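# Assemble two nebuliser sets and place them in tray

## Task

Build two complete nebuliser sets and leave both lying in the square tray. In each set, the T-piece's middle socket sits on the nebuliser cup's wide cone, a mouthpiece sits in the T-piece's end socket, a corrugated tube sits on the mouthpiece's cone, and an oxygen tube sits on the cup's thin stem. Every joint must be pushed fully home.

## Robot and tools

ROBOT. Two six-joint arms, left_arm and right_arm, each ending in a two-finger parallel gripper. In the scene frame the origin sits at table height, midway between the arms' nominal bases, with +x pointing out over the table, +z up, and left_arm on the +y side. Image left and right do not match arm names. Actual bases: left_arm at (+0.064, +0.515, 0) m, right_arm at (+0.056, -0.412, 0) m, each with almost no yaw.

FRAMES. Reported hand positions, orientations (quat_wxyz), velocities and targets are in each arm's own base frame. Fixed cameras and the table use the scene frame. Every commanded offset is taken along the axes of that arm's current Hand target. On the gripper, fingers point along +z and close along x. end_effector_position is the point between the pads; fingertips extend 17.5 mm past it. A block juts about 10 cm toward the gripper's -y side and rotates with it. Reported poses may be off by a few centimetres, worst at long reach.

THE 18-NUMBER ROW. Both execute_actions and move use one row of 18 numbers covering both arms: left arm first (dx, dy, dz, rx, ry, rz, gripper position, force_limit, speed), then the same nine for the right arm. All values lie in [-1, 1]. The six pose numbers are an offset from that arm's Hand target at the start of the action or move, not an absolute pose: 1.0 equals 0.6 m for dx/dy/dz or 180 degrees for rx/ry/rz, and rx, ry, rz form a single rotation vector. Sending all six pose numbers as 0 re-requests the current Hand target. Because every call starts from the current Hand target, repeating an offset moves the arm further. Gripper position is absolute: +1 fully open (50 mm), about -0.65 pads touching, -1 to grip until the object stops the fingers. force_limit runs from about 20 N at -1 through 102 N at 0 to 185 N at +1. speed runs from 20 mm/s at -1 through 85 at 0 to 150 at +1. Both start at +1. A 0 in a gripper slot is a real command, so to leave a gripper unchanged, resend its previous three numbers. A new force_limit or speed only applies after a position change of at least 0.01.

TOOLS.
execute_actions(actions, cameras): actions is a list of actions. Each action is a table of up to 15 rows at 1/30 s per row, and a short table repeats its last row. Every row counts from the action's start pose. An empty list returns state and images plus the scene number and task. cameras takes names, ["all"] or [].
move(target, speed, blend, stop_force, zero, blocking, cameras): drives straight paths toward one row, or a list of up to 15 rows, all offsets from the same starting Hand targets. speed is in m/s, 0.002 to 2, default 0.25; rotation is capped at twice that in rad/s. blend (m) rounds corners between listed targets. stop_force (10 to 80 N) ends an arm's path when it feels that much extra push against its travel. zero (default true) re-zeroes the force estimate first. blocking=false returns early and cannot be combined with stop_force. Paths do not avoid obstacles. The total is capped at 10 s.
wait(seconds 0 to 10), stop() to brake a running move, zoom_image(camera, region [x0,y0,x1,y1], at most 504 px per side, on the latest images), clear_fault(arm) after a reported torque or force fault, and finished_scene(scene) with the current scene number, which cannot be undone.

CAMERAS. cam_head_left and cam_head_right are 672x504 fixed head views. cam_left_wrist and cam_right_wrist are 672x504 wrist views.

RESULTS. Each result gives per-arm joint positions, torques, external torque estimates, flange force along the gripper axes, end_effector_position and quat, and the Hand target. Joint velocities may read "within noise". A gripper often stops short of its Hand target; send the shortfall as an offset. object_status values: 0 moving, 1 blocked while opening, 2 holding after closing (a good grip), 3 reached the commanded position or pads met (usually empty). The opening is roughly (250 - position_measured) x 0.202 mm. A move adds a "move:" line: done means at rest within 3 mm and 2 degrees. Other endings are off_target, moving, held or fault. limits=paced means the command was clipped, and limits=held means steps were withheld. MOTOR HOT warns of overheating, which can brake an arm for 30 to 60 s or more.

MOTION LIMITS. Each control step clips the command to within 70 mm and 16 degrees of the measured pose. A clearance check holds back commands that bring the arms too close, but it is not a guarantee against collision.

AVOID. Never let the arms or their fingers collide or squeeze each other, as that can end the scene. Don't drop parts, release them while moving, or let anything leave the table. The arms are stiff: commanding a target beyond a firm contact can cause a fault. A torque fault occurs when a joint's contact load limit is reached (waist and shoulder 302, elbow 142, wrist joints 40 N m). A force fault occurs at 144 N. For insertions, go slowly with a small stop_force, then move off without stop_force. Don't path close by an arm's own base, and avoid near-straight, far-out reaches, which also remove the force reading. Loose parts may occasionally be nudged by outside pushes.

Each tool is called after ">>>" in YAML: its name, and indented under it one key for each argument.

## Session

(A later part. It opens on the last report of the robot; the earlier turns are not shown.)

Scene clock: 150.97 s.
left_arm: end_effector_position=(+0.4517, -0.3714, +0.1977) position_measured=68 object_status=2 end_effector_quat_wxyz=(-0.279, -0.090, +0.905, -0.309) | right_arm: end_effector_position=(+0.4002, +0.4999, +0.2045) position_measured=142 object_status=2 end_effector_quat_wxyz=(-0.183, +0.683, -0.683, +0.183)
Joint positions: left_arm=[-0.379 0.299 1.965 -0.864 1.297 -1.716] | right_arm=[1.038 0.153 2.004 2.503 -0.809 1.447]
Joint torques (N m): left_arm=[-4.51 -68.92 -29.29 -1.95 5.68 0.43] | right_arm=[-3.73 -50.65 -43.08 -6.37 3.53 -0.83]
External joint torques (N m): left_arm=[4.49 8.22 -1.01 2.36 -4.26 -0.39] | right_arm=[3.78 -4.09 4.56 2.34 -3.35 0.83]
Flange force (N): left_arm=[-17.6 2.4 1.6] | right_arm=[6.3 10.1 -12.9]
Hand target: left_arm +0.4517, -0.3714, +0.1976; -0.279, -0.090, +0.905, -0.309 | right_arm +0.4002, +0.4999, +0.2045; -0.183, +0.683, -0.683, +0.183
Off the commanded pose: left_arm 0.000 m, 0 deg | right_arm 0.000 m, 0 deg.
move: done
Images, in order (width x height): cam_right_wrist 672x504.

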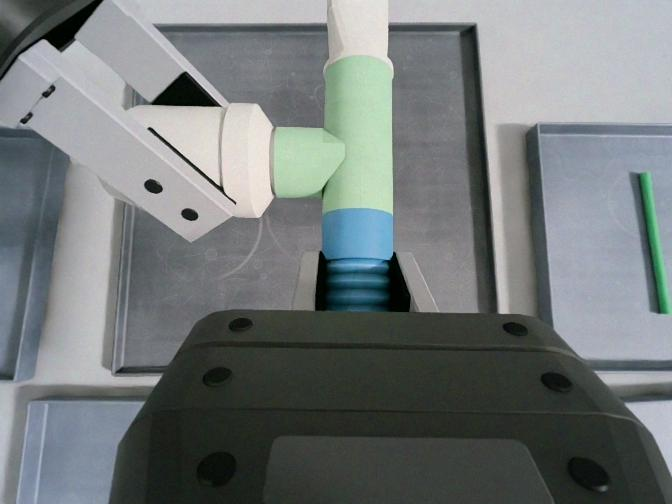

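>>> move:
  target: [0,-0.0066,0.0051,0,0,0,-1,0,-0.6,0,0,0,0,0,0,-1,0.3,-0.6]
  speed: 0.015
  stop_force: 50

Scene clock: 152.53 s.
left_arm: end_effector_position=(+0.4518, -0.3753, +0.1976) position_measured=68 object_status=2 end_effector_quat_wxyz=(-0.279, -0.090, +0.905, -0.309) | right_arm: end_effector_position=(+0.4002, +0.4998, +0.2044) position_measured=142 object_status=2 end_effector_quat_wxyz=(-0.183, +0.683, -0.683, +0.183)
Joint positions: left_arm=[-0.385 0.301 1.962 -0.866 1.294 -1.72] | right_arm=[1.038 0.153 2.004 2.503 -0.809 1.447]
Joint torques (N m): left_arm=[-37.6 -66.15 -28.73 -12.39 7.59 0.43] | right_arm=[10.9 -51.79 -82.63 -10.12 22.79 -1.89]
External joint torques (N m): left_arm=[37.69 4.74 -1.66 12.8 -6.17 -0.38] | right_arm=[-11.06 -2.48 44.04 6.07 -22.6 1.89]
Flange force (N): left_arm=[-30.1 37.7 -46.3] | right_arm=[66.7 32.3 -17.5]
Hand target: left_arm +0.4518, -0.3753, +0.1976; -0.279, -0.090, +0.905, -0.309 (not the last commanded pose) | right_arm +0.4002, +0.4999, +0.2045; -0.183, +0.683, -0.683, +0.183
Off the commanded pose: left_arm 0.001 m, 0 deg | right_arm 0.000 m, 0 deg.
move: contact (left_arm)

>>> move:
  target:
    - [0,-0.0005,0.0004,0.0002,0.0176,-0.0135,-1,0,-0.6,0,0,0,0,0,0,-1,0.3,-0.6]
    - [0,-0.0005,0.0004,-0.0002,-0.0176,0.0135,-1,0,-0.6,0,0,0,0,0,0,-1,0.3,-0.6]
    - [0,-0.001,0.0008,0.0002,0.0176,-0.0135,-1,0,-0.6,0,0,0,0,0,0,-1,0.3,-0.6]
    - [0,-0.001,0.0008,0,0,0,-1,0,-0.6,0,0,0,0,0,0,-1,0.3,-0.6]
  speed: 0.08
  blend: 0.001
  cameras: ["cam_right_wrist"]

>>> zoom_image:
  camera: "cam_right_wrist"
  region: [200, 90, 420, 290]

Scene clock: 156.03 s.
left_arm: end_effector_position=(+0.4518, -0.3760, +0.1976) position_measured=68 object_status=2 end_effector_quat_wxyz=(-0.279, -0.090, +0.905, -0.309) | right_arm: end_effector_position=(+0.4002, +0.4999, +0.2044) position_measured=142 object_status=2 end_effector_quat_wxyz=(-0.183, +0.683, -0.683, +0.183)
Joint positions: left_arm=[-0.386 0.301 1.962 -0.867 1.293 -1.72] | right_arm=[1.038 0.153 2.004 2.503 -0.809 1.447]
Joint torques (N m): left_arm=[-22.82 -61.5 -28.7 -6.43 2.73 0.8] | right_arm=[8.6 -58.9 -72.21 -8.53 15.77 -1.68]
External joint torques (N m): left_arm=[22.86 0.62 -1.56 6.83 -1.32 -0.76] | right_arm=[-8.42 4.46 33.7 4.48 -15.57 1.68]
Flange force (N): left_arm=[-14.4 20.9 -32.8] | right_arm=[43.6 25.2 -2.7]
Hand target: left_arm +0.4518, -0.3760, +0.1976; -0.279, -0.090, +0.905, -0.309 | right_arm +0.4002, +0.4999, +0.2045; -0.183, +0.683, -0.683, +0.183
Off the commanded pose: left_arm 0.000 m, 0 deg | right_arm 0.000 m, 0 deg.
move: done
Images, in order (width x height): cam_right_wrist 672x504.

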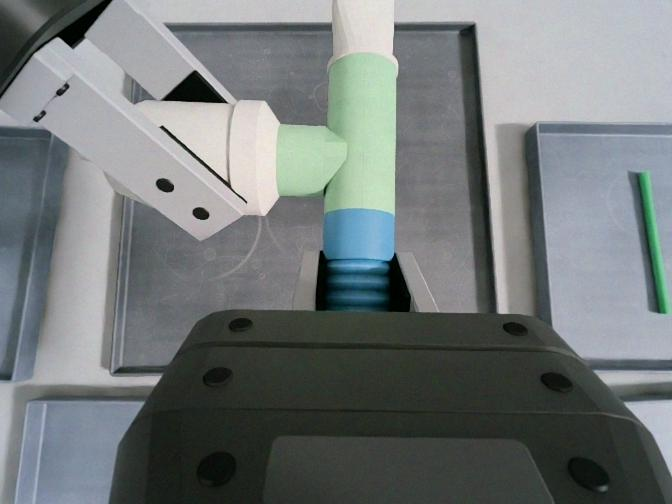

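Scaled by 2.291 from the camera's 672x504 image, which has a finer 960x720 frame.

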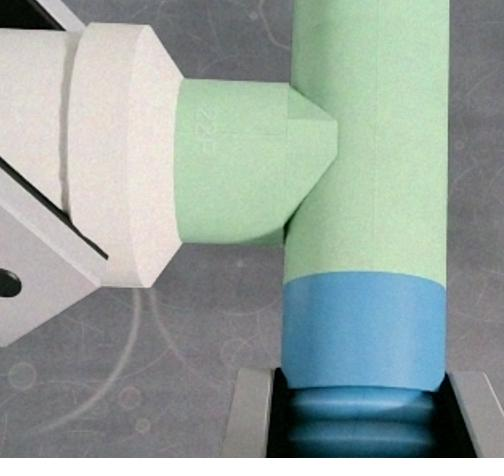

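>>> move:
  target: [0,-0.0053,0.0041,0,0,0,-1,0,-0.6,0,0,0,0,0,0,-1,0.3,-0.6]
  speed: 0.015
  stop_force: 70
  zero: false
  cameras: ["cam_right_wrist"]

>>> zoom_image:
  camera: "cam_right_wrist"
  region: [200, 90, 420, 290]

Scene clock: 157.60 s.
left_arm: end_effector_position=(+0.4518, -0.3786, +0.1975) position_measured=68 object_status=2 end_effector_quat_wxyz=(-0.278, -0.090, +0.905, -0.309) | right_arm: end_effector_position=(+0.4002, +0.4999, +0.2045) position_measured=142 object_status=2 end_effector_quat_wxyz=(-0.183, +0.683, -0.683, +0.183)
Joint positions: left_arm=[-0.39 0.302 1.96 -0.869 1.291 -1.723] | right_arm=[1.038 0.153 2.004 2.503 -0.809 1.447]
Joint torques (N m): left_arm=[-48.42 -65.44 -29.48 -15.85 7.69 0.35] | right_arm=[16.88 -51.83 -94.91 -11.22 29.1 -2.55]
External joint torques (N m): left_arm=[48.47 4.81 -0.7 16.26 -6.3 -0.31] | right_arm=[-16.95 -2.72 56.5 7.19 -28.92 2.55]
Flange force (N): left_arm=[-35.2 50.2 -61.1] | right_arm=[87.4 38.5 -19.0]
Hand target: left_arm +0.4518, -0.3786, +0.1976; -0.278, -0.090, +0.905, -0.309 (not the last commanded pose) | right_arm +0.4002, +0.4999, +0.2045; -0.183, +0.683, -0.683, +0.183
Off the commanded pose: left_arm 0.001 m, 0 deg | right_arm 0.000 m, 0 deg.
move: contact (left_arm)
Images, in order (width x height): cam_right_wrist 672x504.

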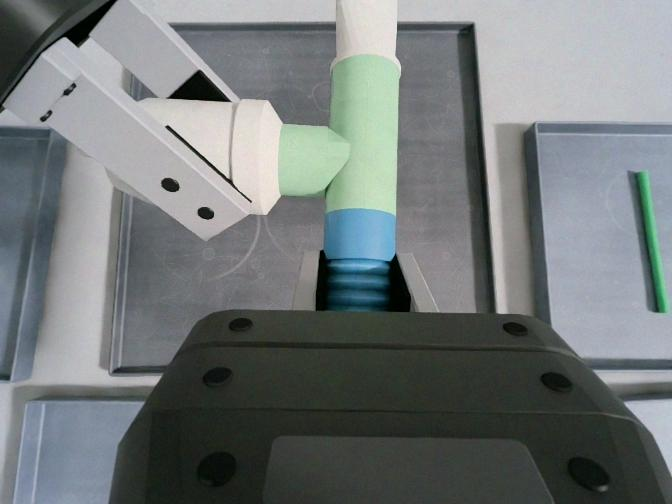

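Scaled by 2.291 from the camera's 672x504 image, which has a finer 960x720 frame.

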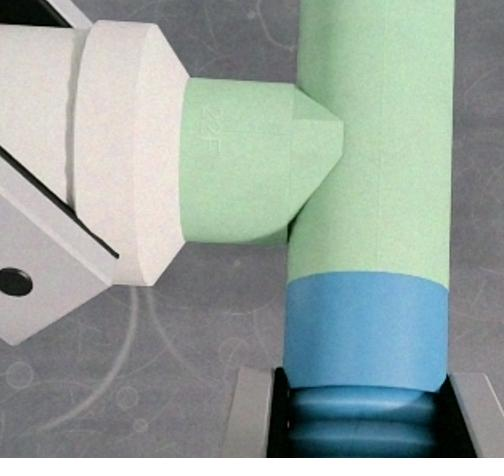

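>>> move:
  target:
    - [0,0,0,0.0002,0.0176,-0.0135,-1,0,-0.6,0,0,0,0,0,0,-1,0.3,-0.6]
    - [0,0,0,-0.0002,-0.0176,0.0135,-1,0,-0.6,0,0,0,0,0,0,-1,0.3,-0.6]
    - [0,-0.0005,0.0004,0,0,0,-1,0,-0.6,0,0,0,0,0,0,-1,0.3,-0.6]
  speed: 0.08
  blend: 0.001

Scene clock: 160.33 s.
left_arm: end_effector_position=(+0.4518, -0.3790, +0.1975) position_measured=68 object_status=2 end_effector_quat_wxyz=(-0.278, -0.090, +0.905, -0.309) | right_arm: end_effector_position=(+0.4002, +0.4999, +0.2045) position_measured=142 object_status=2 end_effector_quat_wxyz=(-0.183, +0.683, -0.683, +0.183)
Joint positions: left_arm=[-0.39 0.303 1.96 -0.869 1.291 -1.723] | right_arm=[1.038 0.153 2.004 2.502 -0.809 1.447]
Joint torques (N m): left_arm=[-38.07 -76.1 -34.65 -15.85 11.3 0.13] | right_arm=[11.6 -39.53 -71.98 -8.79 22.13 -2.56]
External joint torques (N m): left_arm=[38.11 14.85 4.27 16.23 -9.89 -0.09] | right_arm=[-11.71 -14.7 33.47 4.75 -21.94 2.56]
Flange force (N): left_arm=[-41.9 46.4 -34.2] | right_arm=[66.7 22.6 -33.4]
Hand target: left_arm +0.4518, -0.3790, +0.1976; -0.278, -0.090, +0.905, -0.309 | right_arm +0.4002, +0.4999, +0.2045; -0.183, +0.683, -0.683, +0.183
Off the commanded pose: left_arm 0.000 m, 0 deg | right_arm 0.000 m, 0 deg.
move: done

>>> wait:
  seconds: 0
  cameras: ["cam_left_wrist","cam_right_wrist"]

>>> zoom_image:
  camera: "cam_right_wrist"
  region: [220, 90, 420, 240]

>>> zoom_image:
  camera: "cam_left_wrist"
  region: [280, 90, 480, 290]

Scene clock: 160.77 s.
left_arm: end_effector_position=(+0.4518, -0.3790, +0.1975) position_measured=68 object_status=2 end_effector_quat_wxyz=(-0.278, -0.090, +0.905, -0.309) | right_arm: end_effector_position=(+0.4002, +0.4999, +0.2045) position_measured=142 object_status=2 end_effector_quat_wxyz=(-0.183, +0.683, -0.683, +0.183)
Joint positions: left_arm=[-0.39 0.303 1.96 -0.869 1.291 -1.723] | right_arm=[1.038 0.153 2.004 2.503 -0.809 1.447]
Joint torques (N m): left_arm=[-38.26 -75.25 -34.24 -15.41 10.82 0.08] | right_arm=[11.81 -40.71 -73.15 -8.89 22.34 -2.51]
External joint torques (N m): left_arm=[38.16 14.36 3.96 15.8 -9.41 -0.03] | right_arm=[-11.59 -13.86 34.45 4.83 -22.14 2.51]
Flange force (N): left_arm=[-41.4 46.0 -35.0] | right_arm=[67.0 23.6 -32.5]
Hand target: left_arm +0.4518, -0.3790, +0.1976; -0.278, -0.090, +0.905, -0.309 | right_arm +0.4002, +0.4999, +0.2045; -0.183, +0.683, -0.683, +0.183
Tool commands: left_gripper/position=-1.0 left_gripper/force_limit=+0.0 left_gripper/speed=-0.6 right_gripper/position=-1.0 right_gripper/force_limit=+0.3 right_gripper/speed=-0.6
Off the commanded pose: left_arm 0.000 m, 0 deg | right_arm 0.000 m, 0 deg.
Images, in order (width x height): cam_left_wrist 672x504, cam_right_wrist 672x504.

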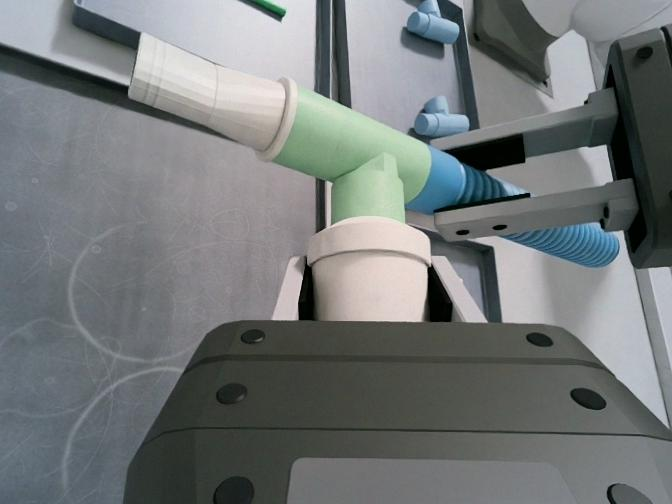

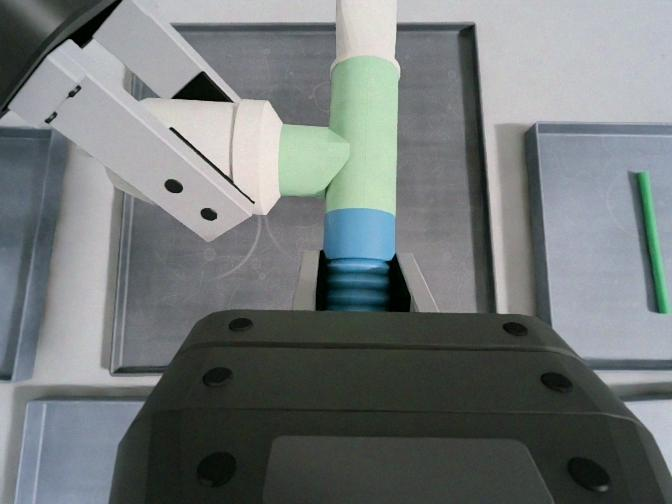

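Scaled by 2.520 from the camera's 672x504 image, which has a finer 960x720 frame.

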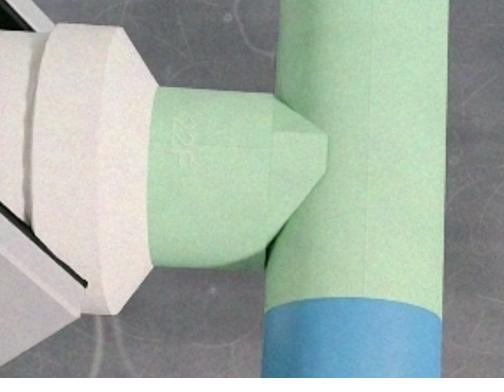

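Scaled by 2.520 from the camera's 672x504 image, which has a finer 960x720 frame.

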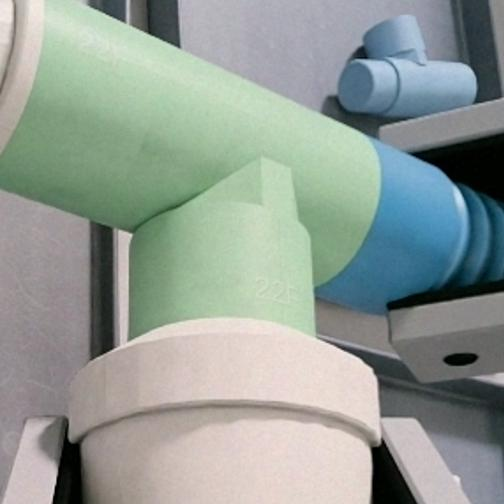

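>>> move:
  target:
    - [-0.003,0.0046,-0.0036,0,0,0,-1,0,-0.6,0,0,0,0,0,0,-1,0.3,-0.6]
    - [-0.003,0.0046,-0.0036,0,0,0,-1,0,-0.6,0,0,0,0,0,0,0.6,0.3,-0.6]
    - [-0.003,0.0046,-0.0036,0,0,0,-1,0,-0.6,0,0,-0.1667,0,0,0,0.6,0.3,-0.6]
    - [-0.003,0.0046,-0.0036,0,0,0,-1,0,-0.6,0.2333,-0.0796,-0.1378,-0.08,0,0,0.6,0.3,-0.6]
    - [-0.0197,-0.0561,-0.0299,0.2845,-0.2583,-0.3319,-1,0,-0.6,0.4398,-0.0209,0.1747,-0.1667,0,0,0.6,0.3,-0.6]
  speed: [0.05, 0.1, 0.2, 0.3, 0.35]
  blend: [0, 0, 0.02, 0.04, 0]
  cameras: ["cam_head_left","cam_left_wrist","cam_right_wrist"]

Scene clock: 168.07 s.
left_arm: end_effector_position=(+0.4809, -0.3948, +0.2198) position_measured=68 object_status=2 end_effector_quat_wxyz=(-0.027, +0.710, -0.568, +0.416) | right_arm: end_effector_position=(+0.4634, +0.2360, +0.1201) position_measured=63 object_status=3 end_effector_quat_wxyz=(+0.000, +0.707, -0.707, +0.000)
Joint positions: left_arm=[-0.815 -0.038 2.315 -1.677 -0.156 -2.431] | right_arm=[0.405 0.142 2.119 3.141 -0.881 0.406]
Joint torques (N m): left_arm=[3.44 -31 -33.11 0.15 -0.25 0.11] | right_arm=[-1.33 -48.95 -33.77 -4.28 0.38 -0.73]
External joint torques (N m): left_arm=[-3.28 2.34 1.1 -0.09 0.14 -0.07] | right_arm=[1.1 0.73 -0.11 0.89 -0.3 0.73]
Flange force (N): left_arm=[0.0 0.0 0.0] | right_arm=[-3.9 0.2 0.2]
Hand target: left_arm +0.4809, -0.3949, +0.2198; -0.027, +0.710, -0.568, +0.416 | right_arm +0.4635, +0.2360, +0.1201; +0.000, +0.707, -0.707, +0.000
Off the commanded pose: left_arm 0.000 m, 0 deg | right_arm 0.000 m, 0 deg.
move: done
Images, in order (width x height): cam_head_left 672x504, cam_left_wrist 672x504, cam_right_wrist 672x504.

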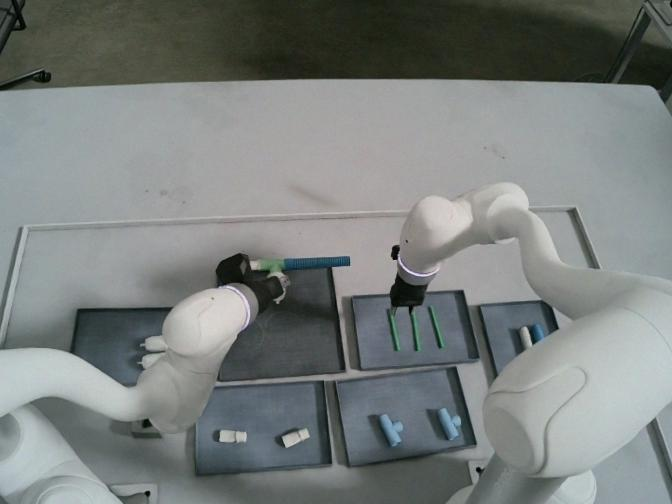

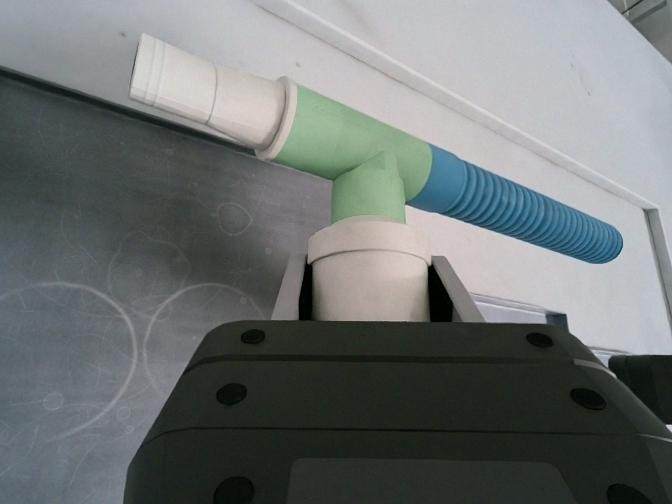

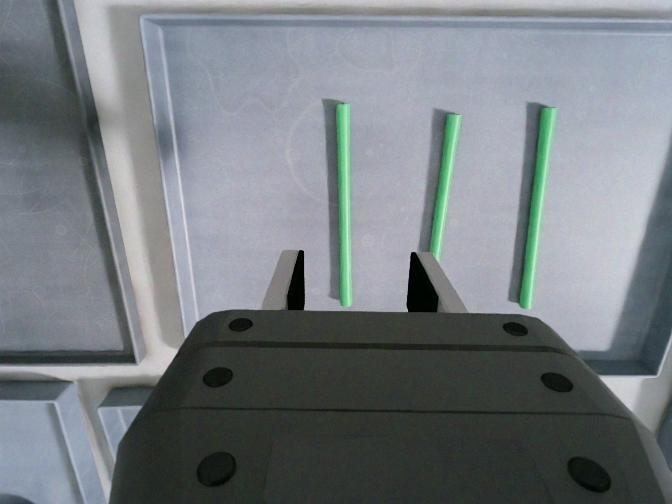

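>>> move:
  target:
    - [0,0,0,0,0,0,-1,0,-0.6,-0.0032,-0.003,0.1627,0,0,-0.0089,0.6,0.3,-0.6]
    - [0,0,0,0,0,0,-1,0,-0.6,-0.0032,-0.003,0.1627,0,0,-0.0089,-1,0.3,-0.6]
    - [0,0,0,0,0,0,-1,0,-0.6,-0.0032,-0.003,-0.0832,0,0,-0.0089,-1,0.3,-0.6]
    - [0,0,0,0,0,0,-1,0,-0.6,-0.1067,0.1975,-0.1498,0.0053,-0.1388,-0.002,-1,0.3,-0.6]
    - [0,0,0,0,0,0,-1,0,-0.6,-0.4797,0.1975,-0.1805,0.0107,-0.2775,0.0056,-1,0.3,-0.6]
  speed: [0.2, 0.2, 0.3, 0.3, 0.3]
  blend: [0, 0, 0.01, 0.04, 0]
  cameras: ["cam_left_wrist","cam_right_wrist"]

Scene clock: 174.13 s.
left_arm: end_effector_position=(+0.4809, -0.3949, +0.2198) position_measured=68 object_status=2 end_effector_quat_wxyz=(-0.027, +0.710, -0.568, +0.416) | right_arm: end_effector_position=(+0.3450, +0.5239, +0.2283) position_measured=231 object_status=2 end_effector_quat_wxyz=(-0.310, +0.635, -0.647, -0.287)
Joint positions: left_arm=[-0.815 -0.038 2.315 -1.677 -0.156 -2.431] | right_arm=[0.658 0.03 2.233 4.417 -0.654 -0.309]
Joint torques (N m): left_arm=[3.53 -30.98 -33.15 0.15 -0.29 0.12] | right_arm=[-1.16 -35.67 -32.16 -0.46 -0.26 -0.89]
External joint torques (N m): left_arm=[-3.63 3.44 1.31 -0.1 0.19 -0.08] | right_arm=[1.16 0.13 -0.45 0.82 -0.34 0.83]
Flange force (N): left_arm=[0.0 0.0 0.0] | right_arm=[-3.0 1.4 1.8]
Hand target: left_arm +0.4809, -0.3949, +0.2198; -0.027, +0.710, -0.568, +0.416 | right_arm +0.3450, +0.5239, +0.2283; -0.310, +0.635, -0.647, -0.287
Off the commanded pose: left_arm 0.000 m, 0 deg | right_arm 0.000 m, 0 deg.
move: done
Images, in order (width x height): cam_left_wrist 672x504, cam_right_wrist 672x504.

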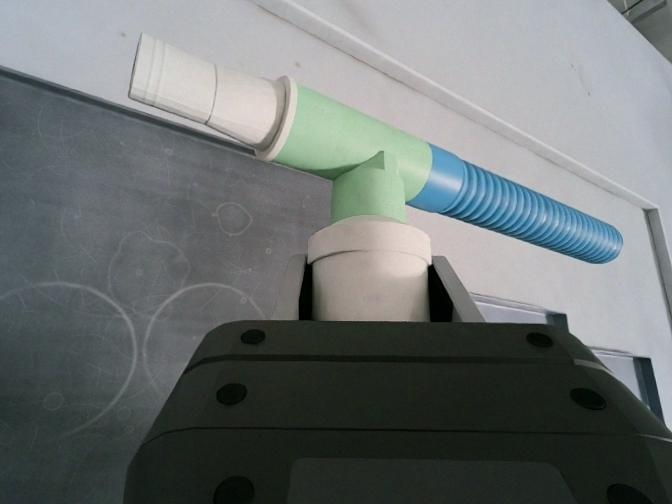

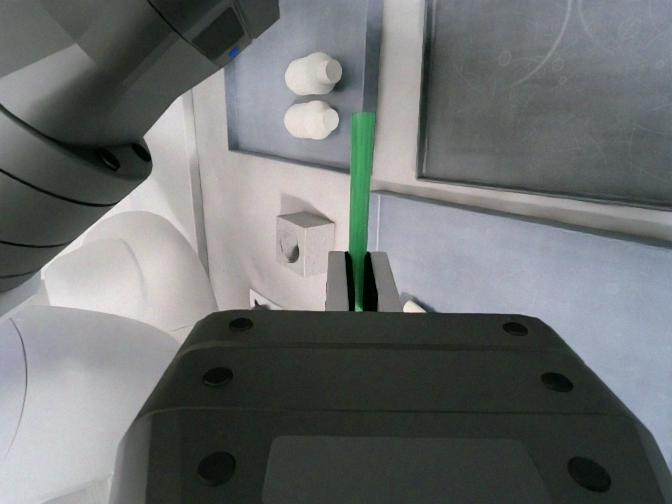

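>>> move:
  target: [0,0,0,0,0,0,-1,0,-0.6,0.0086,-0.0449,0.0033,0,0,0,-1,0.3,-0.6]
  speed: 0.1
  cameras: ["cam_right_wrist"]

>>> zoom_image:
  camera: "cam_right_wrist"
  region: [310, 0, 430, 160]

Scene clock: 177.13 s.
left_arm: end_effector_position=(+0.4809, -0.3949, +0.2198) position_measured=68 object_status=2 end_effector_quat_wxyz=(-0.027, +0.710, -0.568, +0.416) | right_arm: end_effector_position=(+0.3720, +0.5213, +0.2237) position_measured=231 object_status=2 end_effector_quat_wxyz=(-0.310, +0.635, -0.647, -0.287)
Joint positions: left_arm=[-0.815 -0.038 2.315 -1.677 -0.156 -2.431] | right_arm=[0.618 0.065 2.207 4.413 -0.681 -0.337]
Joint torques (N m): left_arm=[3.4 -30.94 -33.16 0.13 -0.28 0.13] | right_arm=[-1.6 -38.71 -32.24 -0.46 -0.33 -0.89]
External joint torques (N m): left_arm=[-3.37 2.75 1.13 -0.07 0.17 -0.09] | right_arm=[1.55 -0.32 0.1 0.85 -0.32 0.84]
Flange force (N): left_arm=[0.0 0.0 0.0] | right_arm=[-2.8 2.9 1.4]
Hand target: left_arm +0.4809, -0.3949, +0.2198; -0.027, +0.710, -0.568, +0.416 | right_arm +0.3720, +0.5213, +0.2237; -0.310, +0.635, -0.647, -0.287
Off the commanded pose: left_arm 0.000 m, 0 deg | right_arm 0.000 m, 0 deg.
move: done
Images, in order (width x height): cam_right_wrist 672x504.

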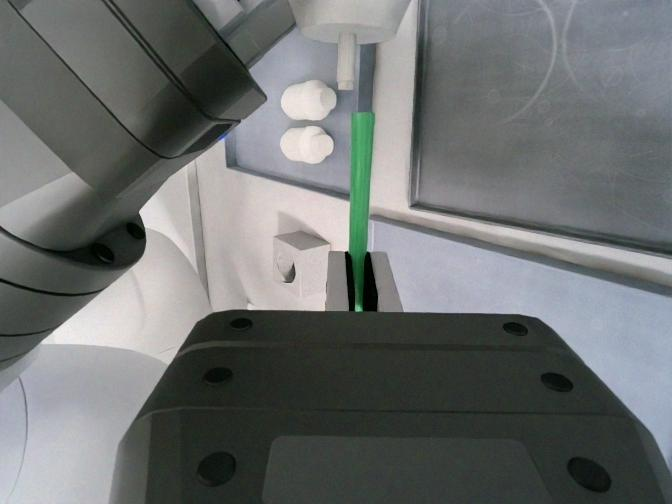

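Scaled by 3.150 from the camera's 672x504 image, which has a finer 960x720 frame.

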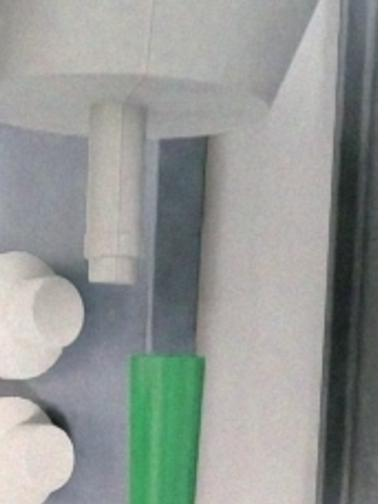

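>>> move:
  target: [0,0,0,0,0,0,-1,0,-0.6,-0.0091,-0.0025,-0.0007,0,0,0,-1,0.3,-0.6]
  speed: 0.05
  cameras: ["cam_right_wrist","cam_left_wrist"]

>>> zoom_image:
  camera: "cam_right_wrist"
  region: [310, 0, 430, 160]

Scene clock: 182.87 s.
left_arm: end_effector_position=(+0.4809, -0.3949, +0.2198) position_measured=68 object_status=2 end_effector_quat_wxyz=(-0.027, +0.710, -0.568, +0.416) | right_arm: end_effector_position=(+0.3735, +0.5244, +0.2281) position_measured=231 object_status=2 end_effector_quat_wxyz=(-0.310, +0.635, -0.647, -0.287)
Joint positions: left_arm=[-0.815 -0.038 2.315 -1.677 -0.156 -2.431] | right_arm=[0.622 0.065 2.197 4.402 -0.682 -0.319]
Joint torques (N m): left_arm=[3.18 -30.76 -33.25 0.13 -0.31 0.1] | right_arm=[-1.55 -39.03 -32.46 -0.48 -0.3 -0.85]
External joint torques (N m): left_arm=[-3.09 2.51 1.29 -0.07 0.2 -0.06] | right_arm=[1.63 -0.53 -0.1 0.84 -0.33 0.79]
Flange force (N): left_arm=[0.0 0.0 0.0] | right_arm=[-3.1 3.0 1.3]
Hand target: left_arm +0.4809, -0.3949, +0.2198; -0.027, +0.710, -0.568, +0.416 | right_arm +0.3735, +0.5244, +0.2282; -0.310, +0.635, -0.647, -0.287
Off the commanded pose: left_arm 0.000 m, 0 deg | right_arm 0.000 m, 0 deg.
move: done
Images, in order (width x height): cam_left_wrist 672x504, cam_right_wrist 672x504.

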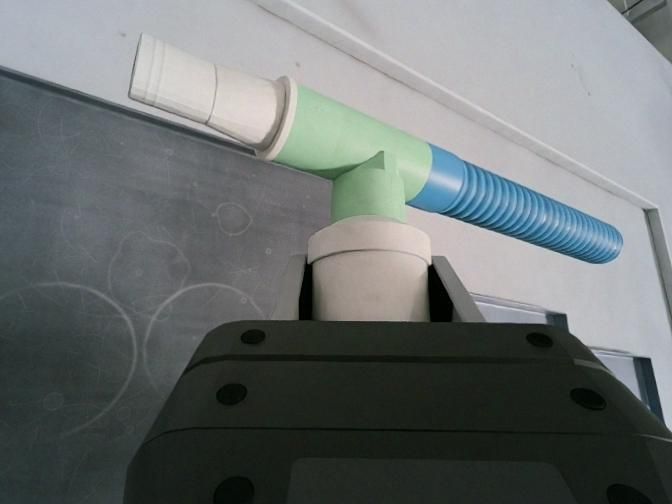

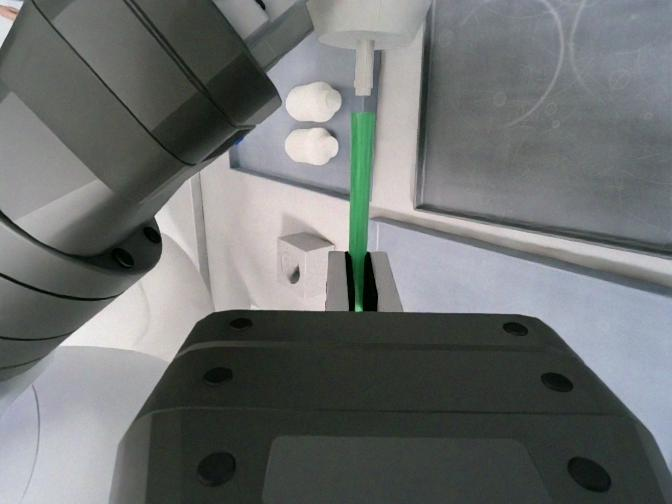

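Scaled by 3.150 from the camera's 672x504 image, which has a finer 960x720 frame.

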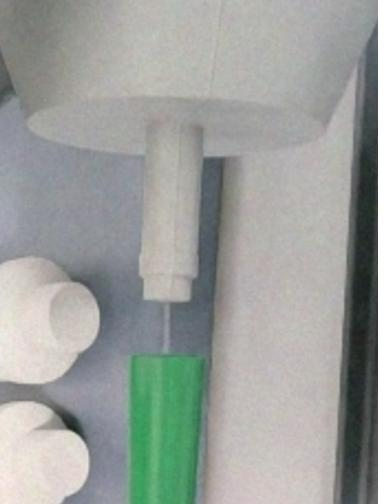

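>>> move:
  target: [0,0,0,0,0,0,-1,0,-0.6,-0.0005,-0.02,0,0,0,0,-1,0.3,-0.6]
  speed: 0.015
  stop_force: 10
  cameras: ["cam_right_wrist"]

>>> zoom_image:
  camera: "cam_right_wrist"
  region: [310, 0, 430, 160]

Scene clock: 184.87 s.
left_arm: end_effector_position=(+0.4809, -0.3949, +0.2198) position_measured=68 object_status=2 end_effector_quat_wxyz=(-0.027, +0.710, -0.568, +0.416) | right_arm: end_effector_position=(+0.3855, +0.5243, +0.2287) position_measured=231 object_status=2 end_effector_quat_wxyz=(-0.310, +0.635, -0.647, -0.287)
Joint positions: left_arm=[-0.815 -0.038 2.315 -1.677 -0.156 -2.431] | right_arm=[0.607 0.078 2.181 4.394 -0.693 -0.321]
Joint torques (N m): left_arm=[2.09 -29.85 -30.07 0.02 0.29 0.19] | right_arm=[-4.37 -41.85 -35.8 -0.06 0.91 -0.88]
External joint torques (N m): left_arm=[-2 1.55 -2 0.04 -0.39 -0.15] | right_arm=[4.54 1.56 3.5 0.41 -1.55 0.83]
Flange force (N): left_arm=[0.0 0.0 0.0] | right_arm=[-1.0 7.4 4.8]
Hand target: left_arm +0.4809, -0.3949, +0.2198; -0.027, +0.710, -0.568, +0.416 | right_arm +0.3855, +0.5243, +0.2287; -0.310, +0.635, -0.647, -0.287
Off the commanded pose: left_arm 0.000 m, 0 deg | right_arm 0.000 m, 0 deg.
move: done
Images, in order (width x height): cam_right_wrist 672x504.

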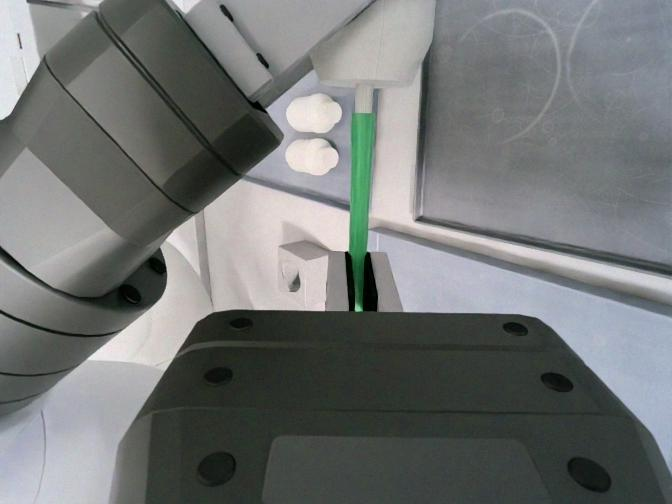

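Scaled by 3.150 from the camera's 672x504 image, which has a finer 960x720 frame.

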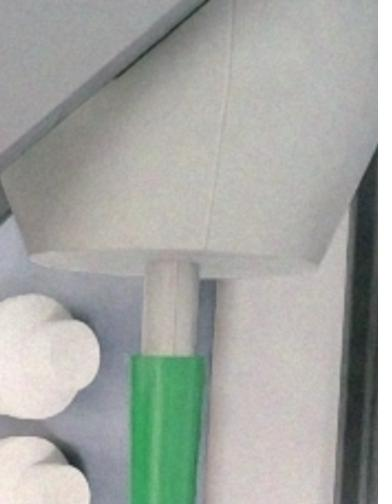

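>>> move:
  target: [0,0,0,0,0,0,-1,0,-0.6,0,-0.025,0,0,0,0,-1,0.3,-0.6]
  speed: 0.015
  stop_force: 25
  cameras: ["cam_right_wrist"]

>>> zoom_image:
  camera: "cam_right_wrist"
  region: [310, 0, 430, 160]

Scene clock: 187.07 s.
left_arm: end_effector_position=(+0.4809, -0.3949, +0.2198) position_measured=68 object_status=2 end_effector_quat_wxyz=(-0.027, +0.710, -0.568, +0.416) | right_arm: end_effector_position=(+0.3954, +0.5240, +0.2288) position_measured=231 object_status=2 end_effector_quat_wxyz=(-0.310, +0.635, -0.647, -0.287)
Joint positions: left_arm=[-0.815 -0.038 2.315 -1.677 -0.156 -2.431] | right_arm=[0.595 0.09 2.168 4.387 -0.704 -0.323]
Joint torques (N m): left_arm=[-10.68 -33.14 -18.69 -0.8 6.2 0.05] | right_arm=[-22.87 -39.01 -49.78 1.75 11.11 -0.82]
External joint torques (N m): left_arm=[10.74 5.13 -13.36 0.86 -6.31 -0.01] | right_arm=[22.75 -2.93 17.08 -1.41 -11.73 0.76]
Flange force (N): left_arm=[0.0 0.0 0.0] | right_arm=[-3.7 41.5 0.2]
Hand target: left_arm +0.4809, -0.3949, +0.2198; -0.027, +0.710, -0.568, +0.416 | right_arm +0.3954, +0.5240, +0.2288; -0.310, +0.635, -0.647, -0.287 (not the last commanded pose)
Off the commanded pose: left_arm 0.000 m, 0 deg | right_arm 0.005 m, 0 deg.
move: contact (right_arm)
Images, in order (width x height): cam_right_wrist 672x504.

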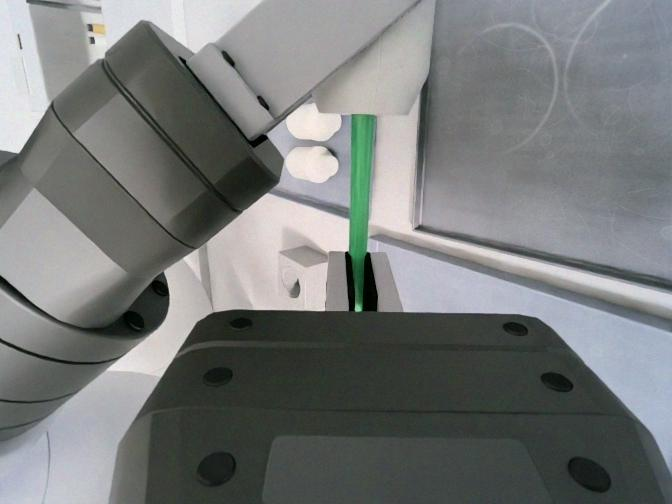

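Scaled by 3.150 from the camera's 672x504 image, which has a finer 960x720 frame.

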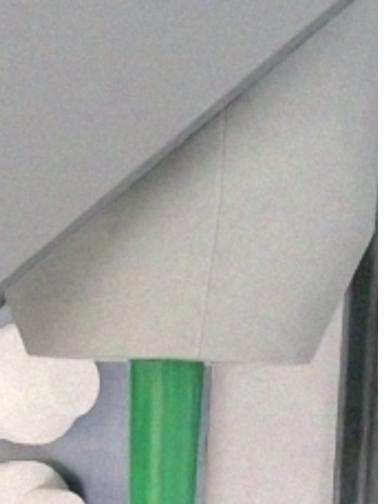

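>>> move:
  target:
    - [0,0,0,0,0,0,-1,0,-0.6,-0.002,-0.0005,0,0,0.0222,0,-1,0.3,-0.6]
    - [0,0,0,0,0,0,-1,0,-0.6,0.002,-0.0005,0,0,-0.0222,0,-1,0.3,-0.6]
    - [0,0,0,0,0,0,-1,0,-0.6,-0.002,-0.0008,0,0,0.0222,0,-1,0.3,-0.6]
    - [0,0,0,0,0,0,-1,0,-0.6,0,-0.0008,0,0,0,0,-1,0.3,-0.6]
  speed: 0.1
  blend: 0.001

Scene clock: 191.23 s.
left_arm: end_effector_position=(+0.4809, -0.3948, +0.2198) position_measured=68 object_status=2 end_effector_quat_wxyz=(-0.027, +0.710, -0.568, +0.416) | right_arm: end_effector_position=(+0.3959, +0.5240, +0.2288) position_measured=231 object_status=2 end_effector_quat_wxyz=(-0.310, +0.635, -0.647, -0.287)
Joint positions: left_arm=[-0.815 -0.038 2.315 -1.677 -0.156 -2.431] | right_arm=[0.594 0.09 2.167 4.387 -0.704 -0.323]
Joint torques (N m): left_arm=[-13.06 -33.94 -16.36 -0.96 7.29 0.06] | right_arm=[-26.29 -38.48 -52.92 2.15 13.22 -0.84]
External joint torques (N m): left_arm=[13.12 5.72 -15.64 1.02 -7.4 -0.02] | right_arm=[26.39 -3.7 20.28 -1.8 -13.86 0.78]
Flange force (N): left_arm=[0.0 0.0 0.0] | right_arm=[-3.7 48.7 -0.9]
Hand target: left_arm +0.4809, -0.3949, +0.2198; -0.027, +0.710, -0.568, +0.416 | right_arm +0.3959, +0.5240, +0.2288; -0.310, +0.635, -0.647, -0.287
Off the commanded pose: left_arm 0.000 m, 0 deg | right_arm 0.000 m, 0 deg.
move: done

>>> move:
  target:
    - [0,0,0,0,0,0,-1,0,-0.6,0,0.004,0,0,0,0,-1,0.3,-0.6]
    - [0,0,0,0,0,0,-1,0,-0.6,0,0.004,0,0,0,0,0,0.3,-0.6]
    - [0,0,0,0,0,0,-1,0,-0.6,0,0.004,-0.1667,0,0,0,0,0.3,-0.6]
    - [0,0,0,0,0,0,-1,0,-0.6,-0.0197,-0.2153,-0.186,-0.0559,0.1197,-0.539,0.6,0.3,-0.6]
  speed: [0.05, 0.1, 0.2, 0.35]
  blend: [0, 0, 0.02, 0]
  cameras: ["cam_right_wrist"]

Scene clock: 198.70 s.
left_arm: end_effector_position=(+0.4809, -0.3949, +0.2198) position_measured=68 object_status=2 end_effector_quat_wxyz=(-0.027, +0.710, -0.568, +0.416) | right_arm: end_effector_position=(+0.5209, +0.4425, +0.3126) position_measured=63 object_status=3 end_effector_quat_wxyz=(-0.257, +0.961, +0.027, +0.101)
Joint positions: left_arm=[-0.815 -0.038 2.315 -1.677 -0.156 -2.431] | right_arm=[0.503 0.06 1.901 3.648 -0.808 -1.408]
Joint torques (N m): left_arm=[3.27 -31.02 -33.18 0.13 -0.26 0.14] | right_arm=[-1.44 -47.46 -40.96 -3.34 1.17 -0.78]
External joint torques (N m): left_arm=[-3.16 2.8 1.32 -0.06 0.15 -0.1] | right_arm=[1.07 0.69 0.26 0.86 -0.29 0.8]
Flange force (N): left_arm=[0.0 0.0 0.0] | right_arm=[-0.7 -2.5 1.3]
Hand target: left_arm +0.4809, -0.3949, +0.2198; -0.027, +0.710, -0.568, +0.416 | right_arm +0.5209, +0.4425, +0.3125; -0.257, +0.961, +0.027, +0.101
Off the commanded pose: left_arm 0.000 m, 0 deg | right_arm 0.000 m, 0 deg.
move: done
Images, in order (width x height): cam_right_wrist 672x504.

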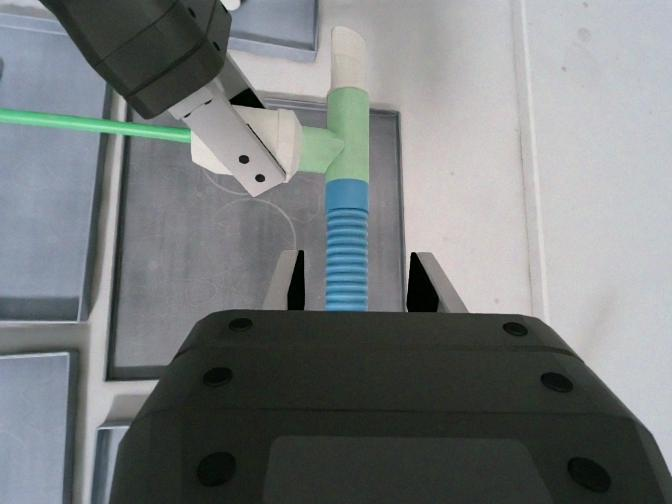

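>>> move:
  target:
    - [0,0,0,0,0,0,-1,0,-0.6,-0.0014,-0.0105,0.1671,0,0,0,0.6,0.3,-0.6]
    - [0,0,0,0,0,0,-1,0,-0.6,-0.0014,-0.0105,0.1671,0,0,0,-1,0.5,-0.6]
  speed: 0.15
  cameras: ["cam_right_wrist","cam_left_wrist"]

Scene clock: 203.23 s.
left_arm: end_effector_position=(+0.4810, -0.3949, +0.2199) position_measured=68 object_status=2 end_effector_quat_wxyz=(-0.027, +0.710, -0.567, +0.416) | right_arm: end_effector_position=(+0.5374, +0.4981, +0.2305) position_measured=137 object_status=2 end_effector_quat_wxyz=(-0.257, +0.961, +0.027, +0.101)
Joint positions: left_arm=[-0.815 -0.038 2.315 -1.677 -0.156 -2.431] | right_arm=[0.572 0.191 1.914 3.701 -0.653 -1.439]
Joint torques (N m): left_arm=[-1.14 -34.21 -31.11 0.15 1.8 0.24] | right_arm=[-8.14 -54.63 -40.76 -4.23 4.43 -0.84]
External joint torques (N m): left_arm=[1.27 5.96 -0.9 -0.09 -1.92 -0.2] | right_arm=[8.13 -2.66 3.26 1.97 -3.61 0.85]
Flange force (N): left_arm=[0.0 0.0 0.0] | right_arm=[-12.2 -6.6 -3.5]
Hand target: left_arm +0.4809, -0.3949, +0.2198; -0.027, +0.710, -0.568, +0.416 | right_arm +0.5375, +0.4980, +0.2305; -0.257, +0.961, +0.027, +0.101
Off the commanded pose: left_arm 0.000 m, 0 deg | right_arm 0.000 m, 0 deg.
move: done
Images, in order (width x height): cam_left_wrist 672x504, cam_right_wrist 672x504.

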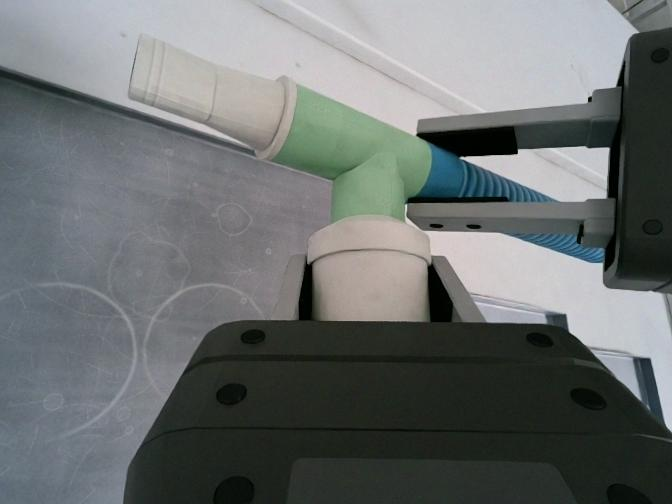

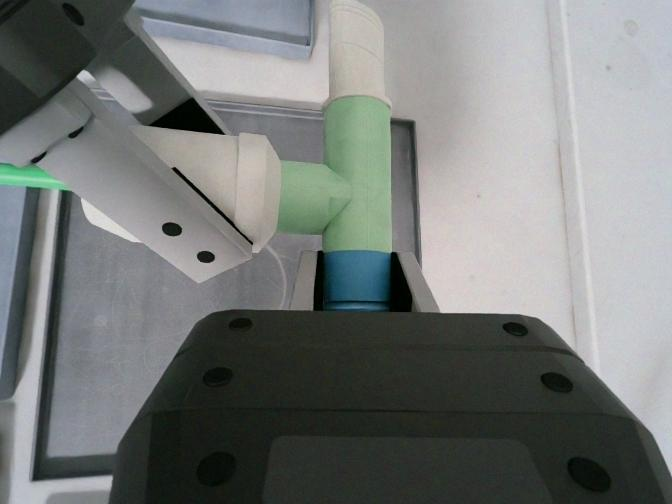

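>>> move:
  target:
    - [0,0,0,0,0,0,0.9,0,-0.6,0,0,0,0,0,0,-1,0.5,-0.6]
    - [0,0,-0.1667,0,0,0,0.9,0,-0.6,0,0,0,0,0,0,-1,0.5,-0.6]
    - [-0.0295,-0.0553,-0.3403,-0.2801,0.2555,0.3267,0.9,0,-0.6,0.0485,0.0243,0.116,0.0001,-0.0289,0.0167,-1,0.5,-0.6]
    - [-0.072,0.0315,-0.4448,0.2588,-0.2947,-0.8502,0.9,0,-0.6,0.0964,0.0525,0.2503,0.0003,-0.0578,0.0333,-1,0.5,-0.6]
    - [-0.1645,0.4673,-0.2135,-0.0954,-0.1802,-0.535,0.9,0,-0.6,0.0825,0.0851,0.307,0.0003,-0.0578,0.0333,-1,0.5,-0.6]
  speed: [0.1, 0.2, 0.5, 0.5, 0.5]
  blend: [0, 0.01, 0.03, 0.03, 0]
  cameras: ["cam_head_left","cam_left_wrist","cam_right_wrist"]

Scene clock: 216.73 s.
left_arm: end_effector_position=(+0.1805, -0.3569, +0.1053) position_measured=18 object_status=3 end_effector_quat_wxyz=(+0.240, +0.963, +0.119, +0.029) | right_arm: end_effector_position=(+0.6243, +0.5457, +0.0597) position_measured=137 object_status=2 end_effector_quat_wxyz=(-0.259, +0.966, +0.000, +0.000)
Joint positions: left_arm=[-1.118 -0.205 2.568 -3.464 -0.315 3.633] | right_arm=[0.524 0.547 1.749 3.873 -0.706 -1.582]
Joint torques (N m): left_arm=[3.36 -12.68 -33.23 -2.91 1.01 0.07] | right_arm=[-1.11 -88.24 -31.66 -2.16 0.3 -0.76]
External joint torques (N m): left_arm=[-3.33 1.55 1.15 -0.11 0.14 -0.07] | right_arm=[1.4 2.22 0.2 0.79 -0.33 0.76]
Flange force (N): left_arm=[0.0 0.0 0.0] | right_arm=[1.0 -2.2 3.4]
Hand target: left_arm +0.1805, -0.3569, +0.1053; +0.240, +0.963, +0.119, +0.029 | right_arm +0.6243, +0.5457, +0.0597; -0.259, +0.966, +0.000, +0.000
Off the commanded pose: left_arm 0.000 m, 0 deg | right_arm 0.000 m, 0 deg.
move: done; limits=paced
Images, in order (width x height): cam_head_left 672x504, cam_left_wrist 672x504, cam_right_wrist 672x504.

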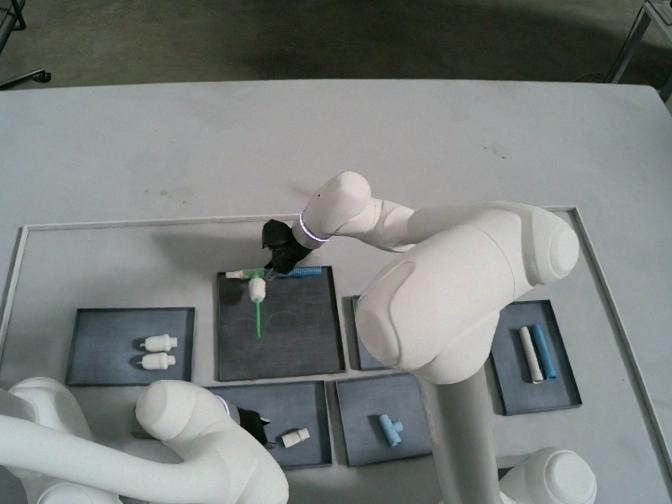

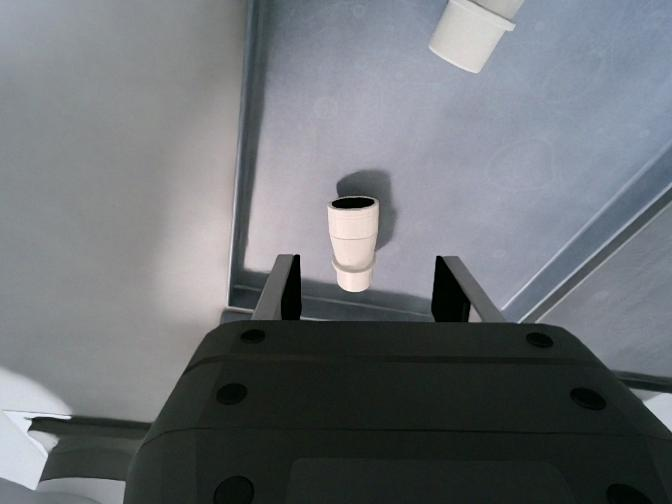

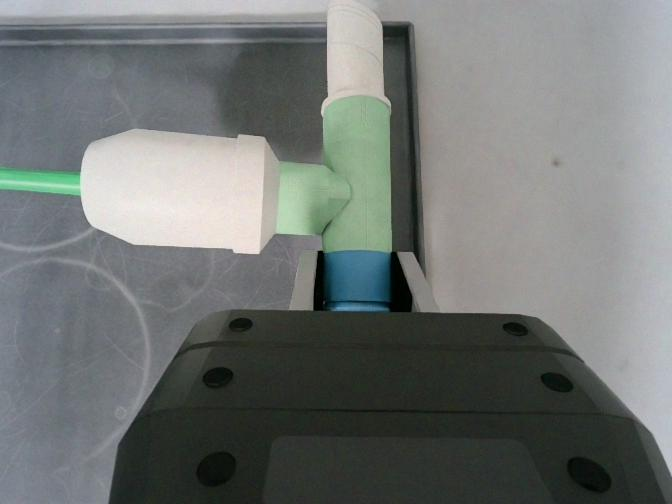

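>>> move:
  target:
    - [-0.0026,0.008,0.153,0,0.0042,-0.0079,0.9,0,-0.6,0,0.0206,0.0357,0,0,0,-1,0.5,-0.6]
    - [-0.0026,0.008,0.153,0,0.0042,-0.0079,-1,0.3,-0.6,0,0.0206,0.0357,0,0,0,-1,0.5,-0.6]
  speed: 0.12
  cameras: ["cam_left_wrist"]

>>> move:
  target: [0,0,0,0,0,0,-1,0.3,-0.6,0,0.0125,0.0217,0,0,0,-1,0.5,-0.6]
  speed: 0.01
  stop_force: 12
  cameras: ["cam_right_wrist"]

Scene clock: 224.30 s.
left_arm: end_effector_position=(+0.1903, -0.4033, +0.0271) position_measured=124 object_status=2 end_effector_quat_wxyz=(+0.236, +0.962, +0.133, +0.034) | right_arm: end_effector_position=(+0.6243, +0.5457, +0.0349) position_measured=137 object_status=2 end_effector_quat_wxyz=(-0.259, +0.966, +0.000, +0.000)
Joint positions: left_arm=[-1.171 0.06 2.568 -4.159 -0.066 4.27] | right_arm=[0.524 0.575 1.759 3.905 -0.678 -1.623]
Joint torques (N m): left_arm=[3.48 -33.89 -25.99 -1.12 0.33 0.05] | right_arm=[-1.3 -89.46 -30.37 -2.11 0.17 -0.78]
External joint torques (N m): left_arm=[-3.42 1.96 0.64 -0.05 0.23 -0.05] | right_arm=[1.87 1.25 -0.13 0.86 -0.27 0.77]
Flange force (N): left_arm=[0.0 0.0 0.0] | right_arm=[0.1 -3.0 2.8]
Hand target: left_arm +0.1904, -0.4032, +0.0265; +0.240, +0.961, +0.132, +0.032 | right_arm +0.6243, +0.5457, +0.0349; -0.259, +0.966, +0.000, +0.000
Off the commanded pose: left_arm 0.001 m, 0 deg | right_arm 0.000 m, 0 deg.
move: done
Images, in order (width x height): cam_left_wrist 672x504.

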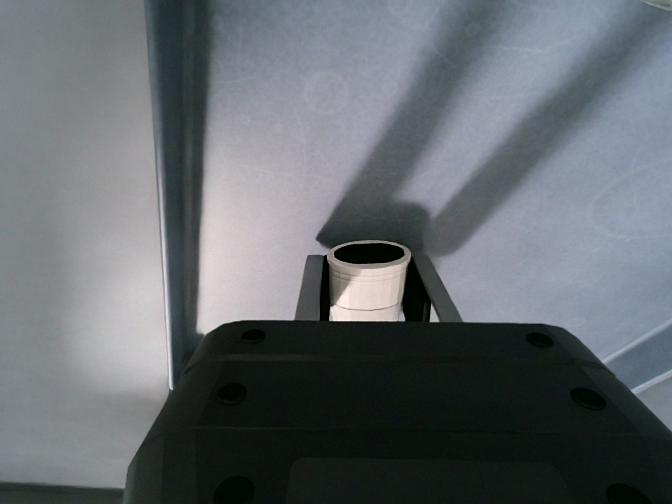

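Scene clock: 225.40 s.
left_arm: end_effector_position=(+0.1903, -0.4033, +0.0271) position_measured=124 object_status=2 end_effector_quat_wxyz=(+0.236, +0.962, +0.133, +0.034) | right_arm: end_effector_position=(+0.6243, +0.5458, +0.0299) position_measured=137 object_status=2 end_effector_quat_wxyz=(-0.259, +0.966, +0.000, +0.000)
Joint positions: left_arm=[-1.171 0.06 2.568 -4.159 -0.066 4.27] | right_arm=[0.524 0.581 1.761 3.912 -0.672 -1.632]
Joint torques (N m): left_arm=[3.23 -34.16 -26.04 -1.08 0.34 0.09] | right_arm=[0.52 -70.58 -22.6 -3.41 1.51 -0.74]
External joint torques (N m): left_arm=[-3.2 2.31 0.57 -0.1 0.23 -0.09] | right_arm=[-0.52 -17.55 -7.34 2.16 -1.62 0.74]
Flange force (N): left_arm=[0.0 0.0 0.0] | right_arm=[-3.5 -8.7 -21.5]
Hand target: left_arm +0.1903, -0.4033, +0.0271; +0.236, +0.962, +0.133, +0.034 (not the last commanded pose) | right_arm +0.6243, +0.5458, +0.0298; -0.259, +0.966, +0.000, +0.000 (not the last commanded pose)
Off the commanded pose: left_arm 0.001 m, 0 deg | right_arm 0.010 m, 0 deg.
move: contact (right_arm)
Images, in order (width x height): cam_right_wrist 672x504.

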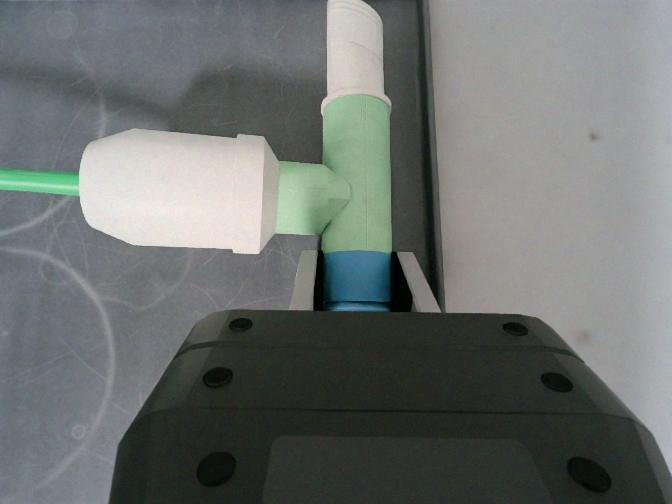

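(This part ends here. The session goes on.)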